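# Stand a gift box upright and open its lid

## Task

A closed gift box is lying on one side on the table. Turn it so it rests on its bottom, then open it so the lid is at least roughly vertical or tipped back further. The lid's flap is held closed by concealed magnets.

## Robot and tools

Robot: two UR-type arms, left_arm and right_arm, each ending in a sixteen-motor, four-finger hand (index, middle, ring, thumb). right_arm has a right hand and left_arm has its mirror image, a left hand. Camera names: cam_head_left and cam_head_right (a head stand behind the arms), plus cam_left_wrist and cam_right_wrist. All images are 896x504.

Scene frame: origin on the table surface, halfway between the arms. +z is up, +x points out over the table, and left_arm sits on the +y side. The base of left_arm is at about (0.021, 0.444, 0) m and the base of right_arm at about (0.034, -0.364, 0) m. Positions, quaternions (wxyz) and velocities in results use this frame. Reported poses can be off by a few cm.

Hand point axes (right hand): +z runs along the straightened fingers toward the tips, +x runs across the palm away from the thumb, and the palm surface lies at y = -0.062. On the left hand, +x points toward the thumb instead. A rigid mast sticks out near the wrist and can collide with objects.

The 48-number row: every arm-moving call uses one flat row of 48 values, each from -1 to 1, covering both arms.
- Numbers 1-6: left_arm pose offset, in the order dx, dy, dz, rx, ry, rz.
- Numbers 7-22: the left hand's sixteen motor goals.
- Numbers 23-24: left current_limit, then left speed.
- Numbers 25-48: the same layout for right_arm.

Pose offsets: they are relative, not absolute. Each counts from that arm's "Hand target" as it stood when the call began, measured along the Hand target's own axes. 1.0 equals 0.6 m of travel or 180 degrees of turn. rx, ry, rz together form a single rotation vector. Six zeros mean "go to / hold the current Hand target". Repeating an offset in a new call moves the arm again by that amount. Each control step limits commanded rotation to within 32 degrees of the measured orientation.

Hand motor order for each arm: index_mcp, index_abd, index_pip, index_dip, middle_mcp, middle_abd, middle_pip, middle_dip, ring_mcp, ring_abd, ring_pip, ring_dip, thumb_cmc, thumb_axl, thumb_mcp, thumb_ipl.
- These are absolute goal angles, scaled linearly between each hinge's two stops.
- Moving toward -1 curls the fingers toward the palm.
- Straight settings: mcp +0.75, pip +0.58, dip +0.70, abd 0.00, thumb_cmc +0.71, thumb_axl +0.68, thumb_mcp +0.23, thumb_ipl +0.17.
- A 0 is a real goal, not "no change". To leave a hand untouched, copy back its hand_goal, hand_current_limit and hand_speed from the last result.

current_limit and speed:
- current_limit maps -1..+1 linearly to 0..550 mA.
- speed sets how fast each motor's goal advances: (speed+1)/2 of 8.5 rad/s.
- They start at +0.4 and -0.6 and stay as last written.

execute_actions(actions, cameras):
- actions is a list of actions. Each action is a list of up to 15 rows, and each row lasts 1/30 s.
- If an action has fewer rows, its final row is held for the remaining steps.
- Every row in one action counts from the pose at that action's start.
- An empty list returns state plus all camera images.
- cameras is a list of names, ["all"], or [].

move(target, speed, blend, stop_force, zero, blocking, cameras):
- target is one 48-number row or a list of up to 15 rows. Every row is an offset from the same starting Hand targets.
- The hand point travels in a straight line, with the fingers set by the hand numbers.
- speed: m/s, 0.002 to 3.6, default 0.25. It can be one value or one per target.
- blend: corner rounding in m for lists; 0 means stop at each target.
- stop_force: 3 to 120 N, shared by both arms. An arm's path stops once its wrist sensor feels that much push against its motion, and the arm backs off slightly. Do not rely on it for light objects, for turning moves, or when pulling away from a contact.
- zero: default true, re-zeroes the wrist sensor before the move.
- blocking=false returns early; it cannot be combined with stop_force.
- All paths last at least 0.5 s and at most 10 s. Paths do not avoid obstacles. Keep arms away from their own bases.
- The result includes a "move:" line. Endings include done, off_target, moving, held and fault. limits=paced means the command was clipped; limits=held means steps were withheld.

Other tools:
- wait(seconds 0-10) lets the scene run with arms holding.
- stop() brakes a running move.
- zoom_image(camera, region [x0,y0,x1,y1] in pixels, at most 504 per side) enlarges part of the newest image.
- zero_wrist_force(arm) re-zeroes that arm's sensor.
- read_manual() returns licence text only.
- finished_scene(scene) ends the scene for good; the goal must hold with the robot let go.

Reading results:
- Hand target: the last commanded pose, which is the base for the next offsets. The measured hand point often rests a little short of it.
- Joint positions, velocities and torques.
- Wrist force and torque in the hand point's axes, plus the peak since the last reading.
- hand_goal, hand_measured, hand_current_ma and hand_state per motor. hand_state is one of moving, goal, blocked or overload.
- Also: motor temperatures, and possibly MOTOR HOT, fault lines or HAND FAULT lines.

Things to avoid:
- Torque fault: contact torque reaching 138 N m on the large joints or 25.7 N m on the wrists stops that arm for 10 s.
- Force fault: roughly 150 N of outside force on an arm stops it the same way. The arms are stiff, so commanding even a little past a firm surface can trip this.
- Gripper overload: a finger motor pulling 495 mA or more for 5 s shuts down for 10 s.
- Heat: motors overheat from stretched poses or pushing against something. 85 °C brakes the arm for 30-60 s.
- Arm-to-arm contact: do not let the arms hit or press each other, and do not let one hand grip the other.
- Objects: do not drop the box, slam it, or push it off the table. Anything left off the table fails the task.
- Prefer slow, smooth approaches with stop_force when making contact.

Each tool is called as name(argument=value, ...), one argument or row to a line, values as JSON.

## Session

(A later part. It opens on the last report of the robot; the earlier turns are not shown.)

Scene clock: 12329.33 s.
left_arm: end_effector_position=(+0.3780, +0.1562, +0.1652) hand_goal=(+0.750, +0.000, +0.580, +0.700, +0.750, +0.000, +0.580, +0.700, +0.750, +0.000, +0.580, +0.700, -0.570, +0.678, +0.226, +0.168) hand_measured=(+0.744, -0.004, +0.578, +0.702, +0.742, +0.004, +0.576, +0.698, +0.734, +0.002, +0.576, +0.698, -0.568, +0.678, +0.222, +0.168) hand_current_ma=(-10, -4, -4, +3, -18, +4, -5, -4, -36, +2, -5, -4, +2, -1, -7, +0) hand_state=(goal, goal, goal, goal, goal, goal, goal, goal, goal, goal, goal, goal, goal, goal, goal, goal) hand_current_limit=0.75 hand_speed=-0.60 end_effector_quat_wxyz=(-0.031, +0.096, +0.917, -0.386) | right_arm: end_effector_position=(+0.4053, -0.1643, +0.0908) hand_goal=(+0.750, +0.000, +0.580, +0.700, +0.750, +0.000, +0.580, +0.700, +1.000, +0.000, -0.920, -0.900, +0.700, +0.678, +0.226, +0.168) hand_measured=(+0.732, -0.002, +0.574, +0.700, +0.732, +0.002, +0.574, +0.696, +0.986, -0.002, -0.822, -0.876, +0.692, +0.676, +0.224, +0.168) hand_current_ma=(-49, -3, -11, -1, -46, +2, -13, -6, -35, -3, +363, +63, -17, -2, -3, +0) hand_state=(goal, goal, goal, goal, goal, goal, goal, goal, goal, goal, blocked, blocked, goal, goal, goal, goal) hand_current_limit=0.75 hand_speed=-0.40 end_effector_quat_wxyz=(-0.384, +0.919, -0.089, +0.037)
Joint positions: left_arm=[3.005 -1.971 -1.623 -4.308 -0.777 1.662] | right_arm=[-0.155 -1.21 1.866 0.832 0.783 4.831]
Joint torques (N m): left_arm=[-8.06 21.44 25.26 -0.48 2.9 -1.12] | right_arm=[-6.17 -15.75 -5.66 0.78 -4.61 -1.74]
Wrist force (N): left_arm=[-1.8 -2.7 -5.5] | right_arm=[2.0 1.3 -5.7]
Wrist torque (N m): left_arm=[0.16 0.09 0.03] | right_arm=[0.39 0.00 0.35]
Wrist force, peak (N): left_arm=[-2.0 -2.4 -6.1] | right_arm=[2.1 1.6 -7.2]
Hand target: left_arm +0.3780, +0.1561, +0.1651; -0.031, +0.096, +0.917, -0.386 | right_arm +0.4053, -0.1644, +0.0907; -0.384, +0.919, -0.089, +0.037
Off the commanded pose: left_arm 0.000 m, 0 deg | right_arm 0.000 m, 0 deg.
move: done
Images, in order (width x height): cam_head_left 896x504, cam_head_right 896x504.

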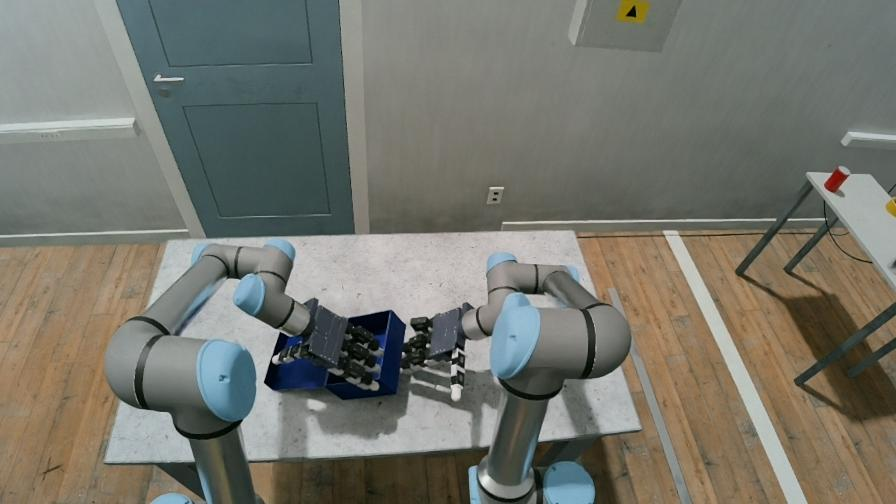

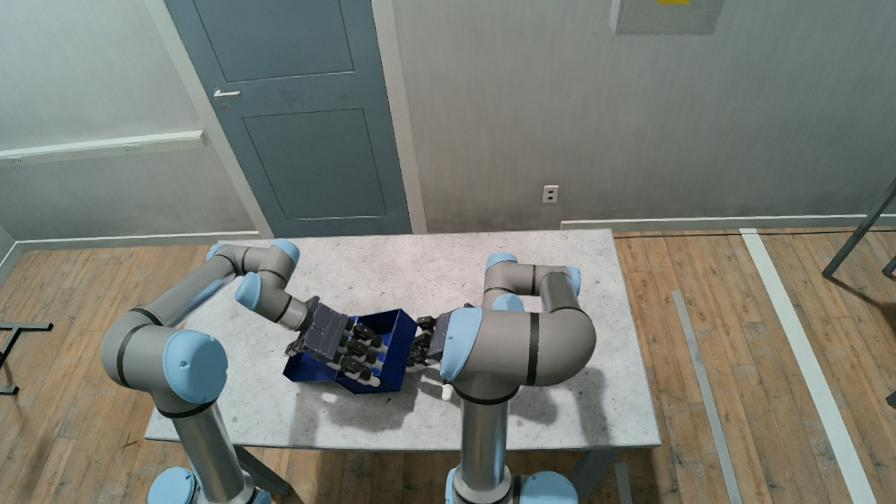

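move(
  target=[0,-0.02,-0.25,0,0,0, 0.75,0,0.58,0.7, 0.75,0,0.58,0.7, 0.75,0,0.58,0.7, -0.57,0.678,0.226,0.168,0.75,-0.6, 0,0,0,0,0,0, 0.75,0,0.58,0.7, 0.75,0,0.58,0.7, 1,0,-0.92,-0.9, 0.7,0.678,0.226,0.168,0.75,-0.4],
  speed=0.06,
  cameras=["cam_head_left","cam_head_right"],
)

zoom_image(
  camera="cam_head_right",
  region=[240, 230, 480, 420],
)

zoom_image(
  camera="cam_head_left",
  region=[240, 230, 480, 420],
)

Scene clock: 12352.37 s.
left_arm: end_effector_position=(+0.3959, +0.2531, +0.2787) hand_goal=(+0.750, +0.000, +0.580, +0.700, +0.750, +0.000, +0.580, +0.700, +0.750, +0.000, +0.580, +0.700, -0.570, +0.678, +0.226, +0.168) hand_measured=(+0.744, -0.004, +0.578, +0.702, +0.742, +0.004, +0.576, +0.698, +0.734, +0.002, +0.576, +0.698, -0.568, +0.678, +0.222, +0.168) hand_current_ma=(-10, -4, -4, +3, -18, +4, -5, -4, -36, +2, -5, -4, +2, -1, -7, +0) hand_state=(goal, goal, goal, goal, goal, goal, goal, goal, goal, goal, goal, goal, goal, goal, goal, goal) hand_current_limit=0.75 hand_speed=-0.60 end_effector_quat_wxyz=(-0.031, +0.096, +0.917, -0.386) | right_arm: end_effector_position=(+0.4053, -0.1644, +0.0907) hand_goal=(+0.750, +0.000, +0.580, +0.700, +0.750, +0.000, +0.580, +0.700, +1.000, +0.000, -0.920, -0.900, +0.700, +0.678, +0.226, +0.168) hand_measured=(+0.732, -0.002, +0.574, +0.700, +0.732, +0.002, +0.574, +0.696, +0.986, -0.002, -0.822, -0.876, +0.692, +0.676, +0.224, +0.168) hand_current_ma=(-49, -3, -11, -1, -46, +2, -13, -6, -35, -3, +363, +63, -17, -2, -3, +0) hand_state=(goal, goal, goal, goal, goal, goal, goal, goal, goal, goal, blocked, blocked, goal, goal, goal, goal) hand_current_limit=0.75 hand_speed=-0.40 end_effector_quat_wxyz=(-0.384, +0.919, -0.089, +0.037)
Joint positions: left_arm=[3.242 -1.855 -1.538 -4.74 -0.816 1.99] | right_arm=[-0.155 -1.21 1.866 0.832 0.783 4.83]
Joint torques (N m): left_arm=[7.85 45.89 26.66 -5.09 -0.43 1.72] | right_arm=[-6.04 -15.35 -6.4 1.13 -4.55 -1.75]
Wrist force (N): left_arm=[-1.8 -3.0 -5.3] | right_arm=[2.1 1.3 -5.8]
Wrist torque (N m): left_arm=[0.12 0.10 -0.12] | right_arm=[0.41 0.00 0.36]
Wrist force, peak (N): left_arm=[-1.7 -3.2 -5.6] | right_arm=[2.4 0.9 -6.0]
Hand target: left_arm +0.3960, +0.2532, +0.2788; -0.031, +0.096, +0.917, -0.386 | right_arm +0.4053, -0.1644, +0.0907; -0.384, +0.919, -0.089, +0.037
Off the commanded pose: left_arm 0.000 m, 0 deg | right_arm 0.000 m, 0 deg.
move: done
Images, in order (width x height): cam_head_left 896x504, cam_head_right 896x504.

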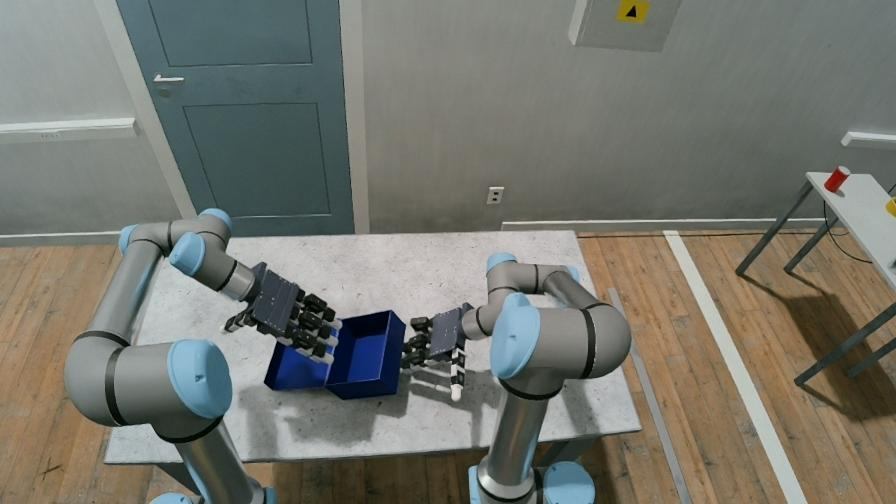

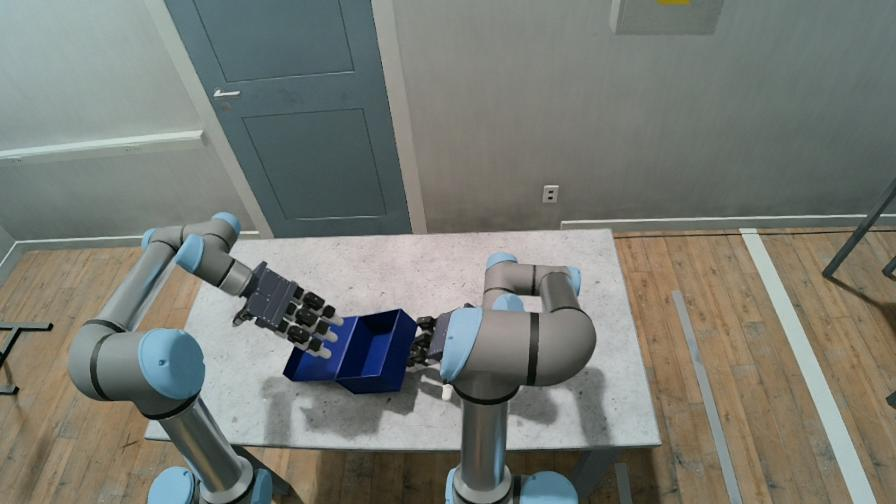

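Scaled by 2.100 from the camera's 896x504 image, which has a finer 1280x720 frame.

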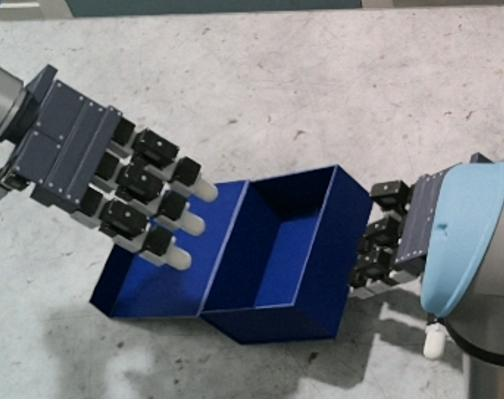

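Scaled by 2.100 from the camera's 896x504 image, which has a finer 1280x720 frame.

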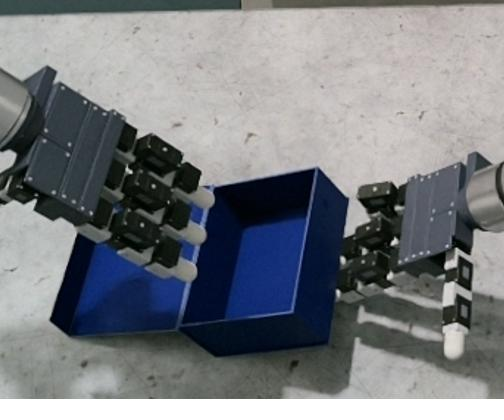

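move(
  target=[
    [0,-0.1,-0.1,0,0,0, 0.75,0,0.58,0.7, 0.75,0,0.58,0.7, 0.75,0,0.58,0.7, -0.57,0.678,0.226,0.168,0.75,-0.6, 0,0.0517,0.0155,0,0,0, 0.75,0,0.58,0.7, 0.75,0,0.58,0.7, 1,0,-0.92,-0.9, 0.7,0.678,0.226,0.168,0.75,-0.4],
    [0,-0.1,-0.2,0,0,0, 0.75,0,0.58,0.7, 0.75,0,0.58,0.7, 0.75,0,0.58,0.7, -0.57,0.678,0.226,0.168,0.75,-0.6, 0,0.0907,0.04,0,0,0, 0.75,0,0.58,0.7, 0.75,0,0.58,0.7, 1,0,-0.92,-0.9, 0.7,0.678,0.226,0.168,0.75,-0.4],
  ],
  speed=0.04,
  blend=0.01,
  cameras=["cam_head_left","cam_head_right"],
)

zoom_image(
  camera="cam_head_right",
  region=[240, 230, 480, 420],
)

zoom_image(
  camera="cam_head_left",
  region=[240, 230, 480, 420],
)

Scene clock: 12372.57 s.
left_arm: end_effector_position=(+0.4026, +0.2962, +0.4055) hand_goal=(+0.750, +0.000, +0.580, +0.700, +0.750, +0.000, +0.580, +0.700, +0.750, +0.000, +0.580, +0.700, -0.570, +0.678, +0.226, +0.168) hand_measured=(+0.744, -0.004, +0.578, +0.702, +0.742, +0.004, +0.576, +0.698, +0.734, +0.002, +0.576, +0.698, -0.568, +0.678, +0.222, +0.168) hand_current_ma=(-10, -4, -4, +3, -18, +4, -5, -4, -36, +2, -5, -4, +2, -1, -7, +0) hand_state=(goal, goal, goal, goal, goal, goal, goal, goal, goal, goal, goal, goal, goal, goal, goal, goal) hand_current_limit=0.75 hand_speed=-0.60 end_effector_quat_wxyz=(-0.031, +0.096, +0.917, -0.386) | right_arm: end_effector_position=(+0.4012, -0.1851, +0.0352) hand_goal=(+0.750, +0.000, +0.580, +0.700, +0.750, +0.000, +0.580, +0.700, +1.000, +0.000, -0.920, -0.900, +0.700, +0.678, +0.226, +0.168) hand_measured=(+0.746, -0.002, +0.580, +0.700, +0.746, +0.002, +0.580, +0.698, +0.986, -0.002, -0.822, -0.876, +0.692, +0.676, +0.224, +0.168) hand_current_ma=(-5, -3, -1, -1, -6, +2, -1, -4, -35, -3, +363, +63, -17, -2, -3, +0) hand_state=(goal, goal, goal, goal, goal, goal, goal, goal, goal, goal, blocked, blocked, goal, goal, goal, goal) hand_current_limit=0.75 hand_speed=-0.40 end_effector_quat_wxyz=(-0.384, +0.919, -0.089, +0.037)
Joint positions: left_arm=[3.345 -1.817 -1.281 -5.124 -0.849 2.123] | right_arm=[-0.215 -1.123 1.942 0.729 0.78 4.746]
Joint torques (N m): left_arm=[7.21 17.67 28.17 -5.23 -0.52 1.89] | right_arm=[-4.32 -14.14 -2.63 0.03 -3.94 -1.81]
Wrist force (N): left_arm=[-1.7 -3.1 -5.3] | right_arm=[2.2 -0.8 -13.1]
Wrist torque (N m): left_arm=[0.12 0.11 -0.13] | right_arm=[1.03 -0.12 0.31]
Wrist force, peak (N): left_arm=[-2.0 -3.3 -5.5] | right_arm=[2.3 -0.6 -14.0]
Hand target: left_arm +0.4026, +0.2963, +0.4056; -0.031, +0.096, +0.917, -0.386 | right_arm +0.4012, -0.1852, +0.0352; -0.384, +0.919, -0.089, +0.037
Off the commanded pose: left_arm 0.000 m, 0 deg | right_arm 0.000 m, 0 deg.
move: done
Images, in order (width x height): cam_head_left 896x504, cam_head_right 896x504.

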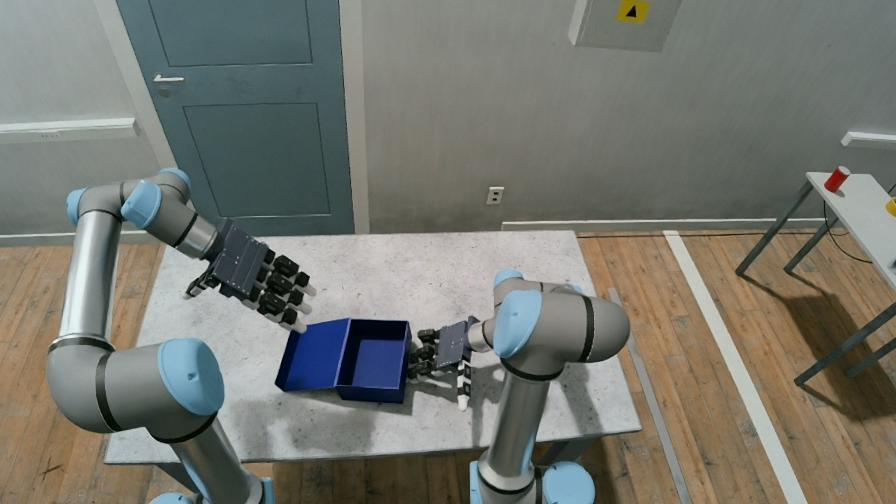

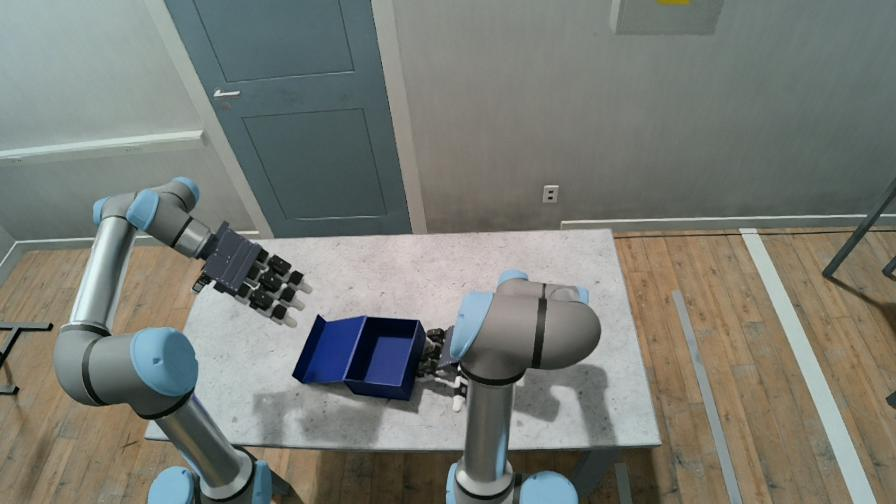

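Scaled by 2.100 from the camera's 896x504 image, which has a finer 1280x720 frame.

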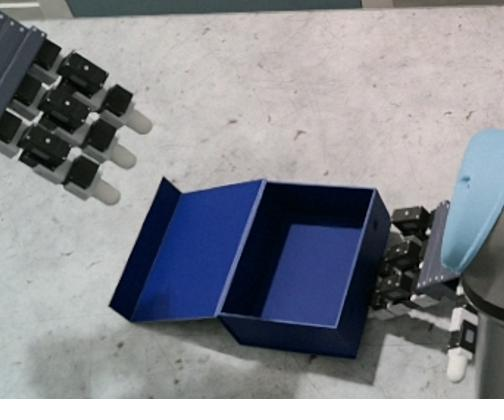

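Scaled by 2.100 from the camera's 896x504 image, which has a finer 1280x720 frame.

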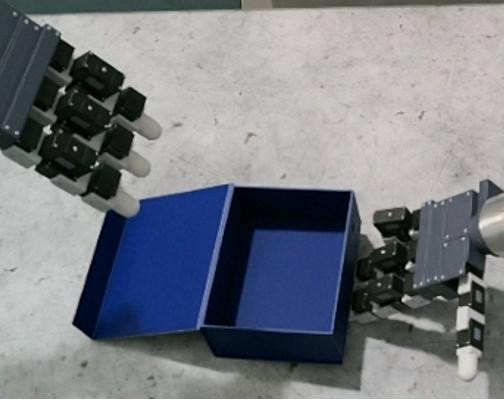

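move(
  target=[
    [0,0,0,0,0,0, 0.75,0,0.58,0.7, 0.75,0,0.58,0.7, 0.75,0,0.58,0.7, -0.57,0.678,0.226,0.168,0.75,-0.6, 0,0.0707,-0.0707,0,0,0, 0.75,0,0.58,0.7, 0.75,0,0.58,0.7, 1,0,-0.92,-0.9, 0.7,0.678,0.226,0.168,0.75,-0.4],
    [0,0,0,0,0,0, 0.75,0,0.58,0.7, 0.75,0,0.58,0.7, 0.75,0,0.58,0.7, -0.57,0.678,0.226,0.168,0.75,-0.6, 0,-0.047,-0.306,0,0,0, 0.75,0,0.58,0.7, 0.75,0,0.58,0.7, 1,0,-0.92,-0.9, 0.7,0.678,0.226,0.168,0.75,-0.4],
  ],
  speed=[0.02, 0.1],
  cameras=["cam_head_left","cam_head_right"],
)

zoom_image(
  camera="cam_head_right",
  region=[240, 230, 480, 420],
)

zoom_image(
  camera="cam_head_left",
  region=[240, 230, 480, 420],
)

Scene clock: 12387.67 s.
left_arm: end_effector_position=(+0.4026, +0.2963, +0.4056) hand_goal=(+0.750, +0.000, +0.580, +0.700, +0.750, +0.000, +0.580, +0.700, +0.750, +0.000, +0.580, +0.700, -0.570, +0.678, +0.226, +0.168) hand_measured=(+0.744, -0.004, +0.578, +0.702, +0.742, +0.004, +0.576, +0.698, +0.734, +0.002, +0.576, +0.698, -0.568, +0.678, +0.222, +0.168) hand_current_ma=(-10, -4, -4, +3, -18, +4, -5, -4, -36, +2, -5, -4, +2, -1, -7, +0) hand_state=(goal, goal, goal, goal, goal, goal, goal, goal, goal, goal, goal, goal, goal, goal, goal, goal) hand_current_limit=0.75 hand_speed=-0.60 end_effector_quat_wxyz=(-0.031, +0.096, +0.917, -0.386) | right_arm: end_effector_position=(+0.3802, -0.2939, +0.1842) hand_goal=(+0.750, +0.000, +0.580, +0.700, +0.750, +0.000, +0.580, +0.700, +1.000, +0.000, -0.920, -0.900, +0.700, +0.678, +0.226, +0.168) hand_measured=(+0.744, -0.002, +0.580, +0.702, +0.744, +0.002, +0.580, +0.700, +0.986, -0.002, -0.822, -0.876, +0.692, +0.676, +0.224, +0.168) hand_current_ma=(-11, -2, +1, +2, -10, +2, +1, +1, -35, -3, +363, +63, -17, -2, -3, +0) hand_state=(goal, goal, goal, goal, goal, goal, goal, goal, goal, goal, blocked, blocked, goal, goal, goal, goal) hand_current_limit=0.75 hand_speed=-0.40 end_effector_quat_wxyz=(-0.384, +0.919, -0.089, +0.037)
Joint positions: left_arm=[3.345 -1.817 -1.281 -5.124 -0.849 2.123] | right_arm=[-0.54 -1.373 1.914 1.323 0.825 4.296]
Joint torques (N m): left_arm=[8.07 18.81 26.29 -4.83 -0.5 1.6] | right_arm=[-6.06 -34.8 -27.02 4.88 1.66 -1.73]
Wrist force (N): left_arm=[-1.7 -3.0 -5.5] | right_arm=[2.0 0.3 -5.3]
Wrist torque (N m): left_arm=[0.15 0.11 -0.12] | right_arm=[0.29 -0.07 0.41]
Wrist force, peak (N): left_arm=[-1.7 -3.2 -5.6] | right_arm=[2.6 -0.6 -14.0]
Hand target: left_arm +0.4026, +0.2963, +0.4056; -0.031, +0.096, +0.917, -0.386 | right_arm +0.3802, -0.2939, +0.1843; -0.384, +0.919, -0.089, +0.037
Off the commanded pose: left_arm 0.000 m, 0 deg | right_arm 0.000 m, 0 deg.
move: done
Images, in order (width x height): cam_head_left 896x504, cam_head_right 896x504.

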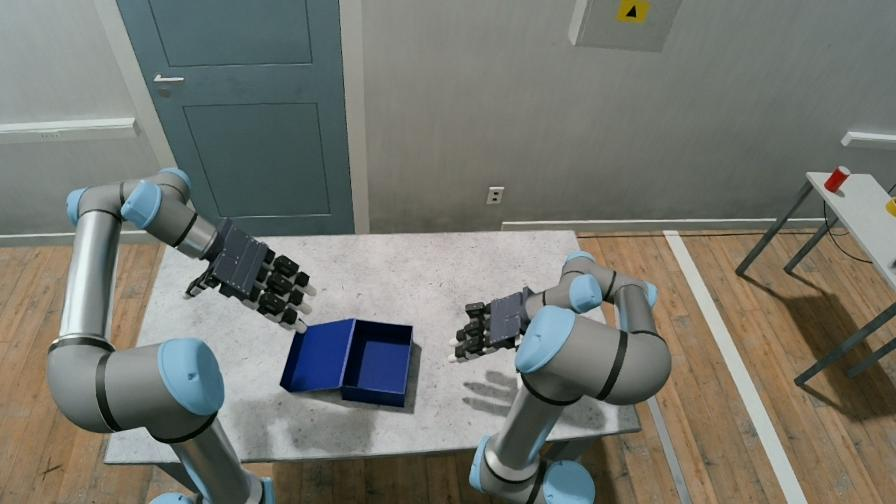

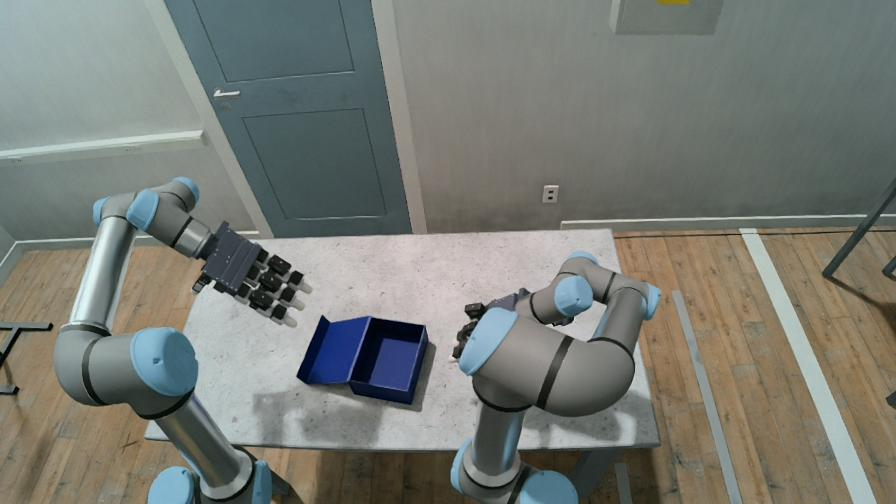

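Scaled by 2.100 from the camera's 896x504 image, which has a finer 1280x720 frame.

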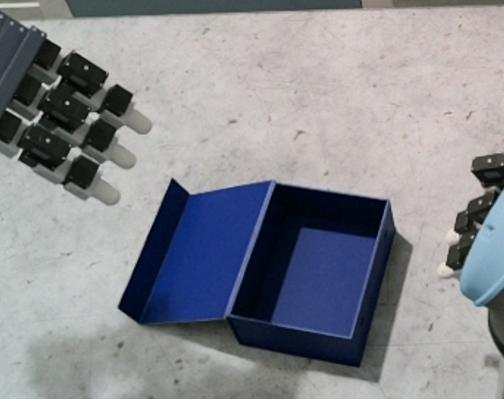

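Scaled by 2.100 from the camera's 896x504 image, which has a finer 1280x720 frame.

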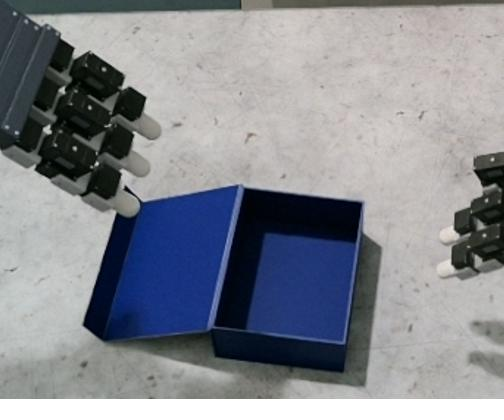

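finished_scene(
  scene=1,
)

The scene is finished: the task was done.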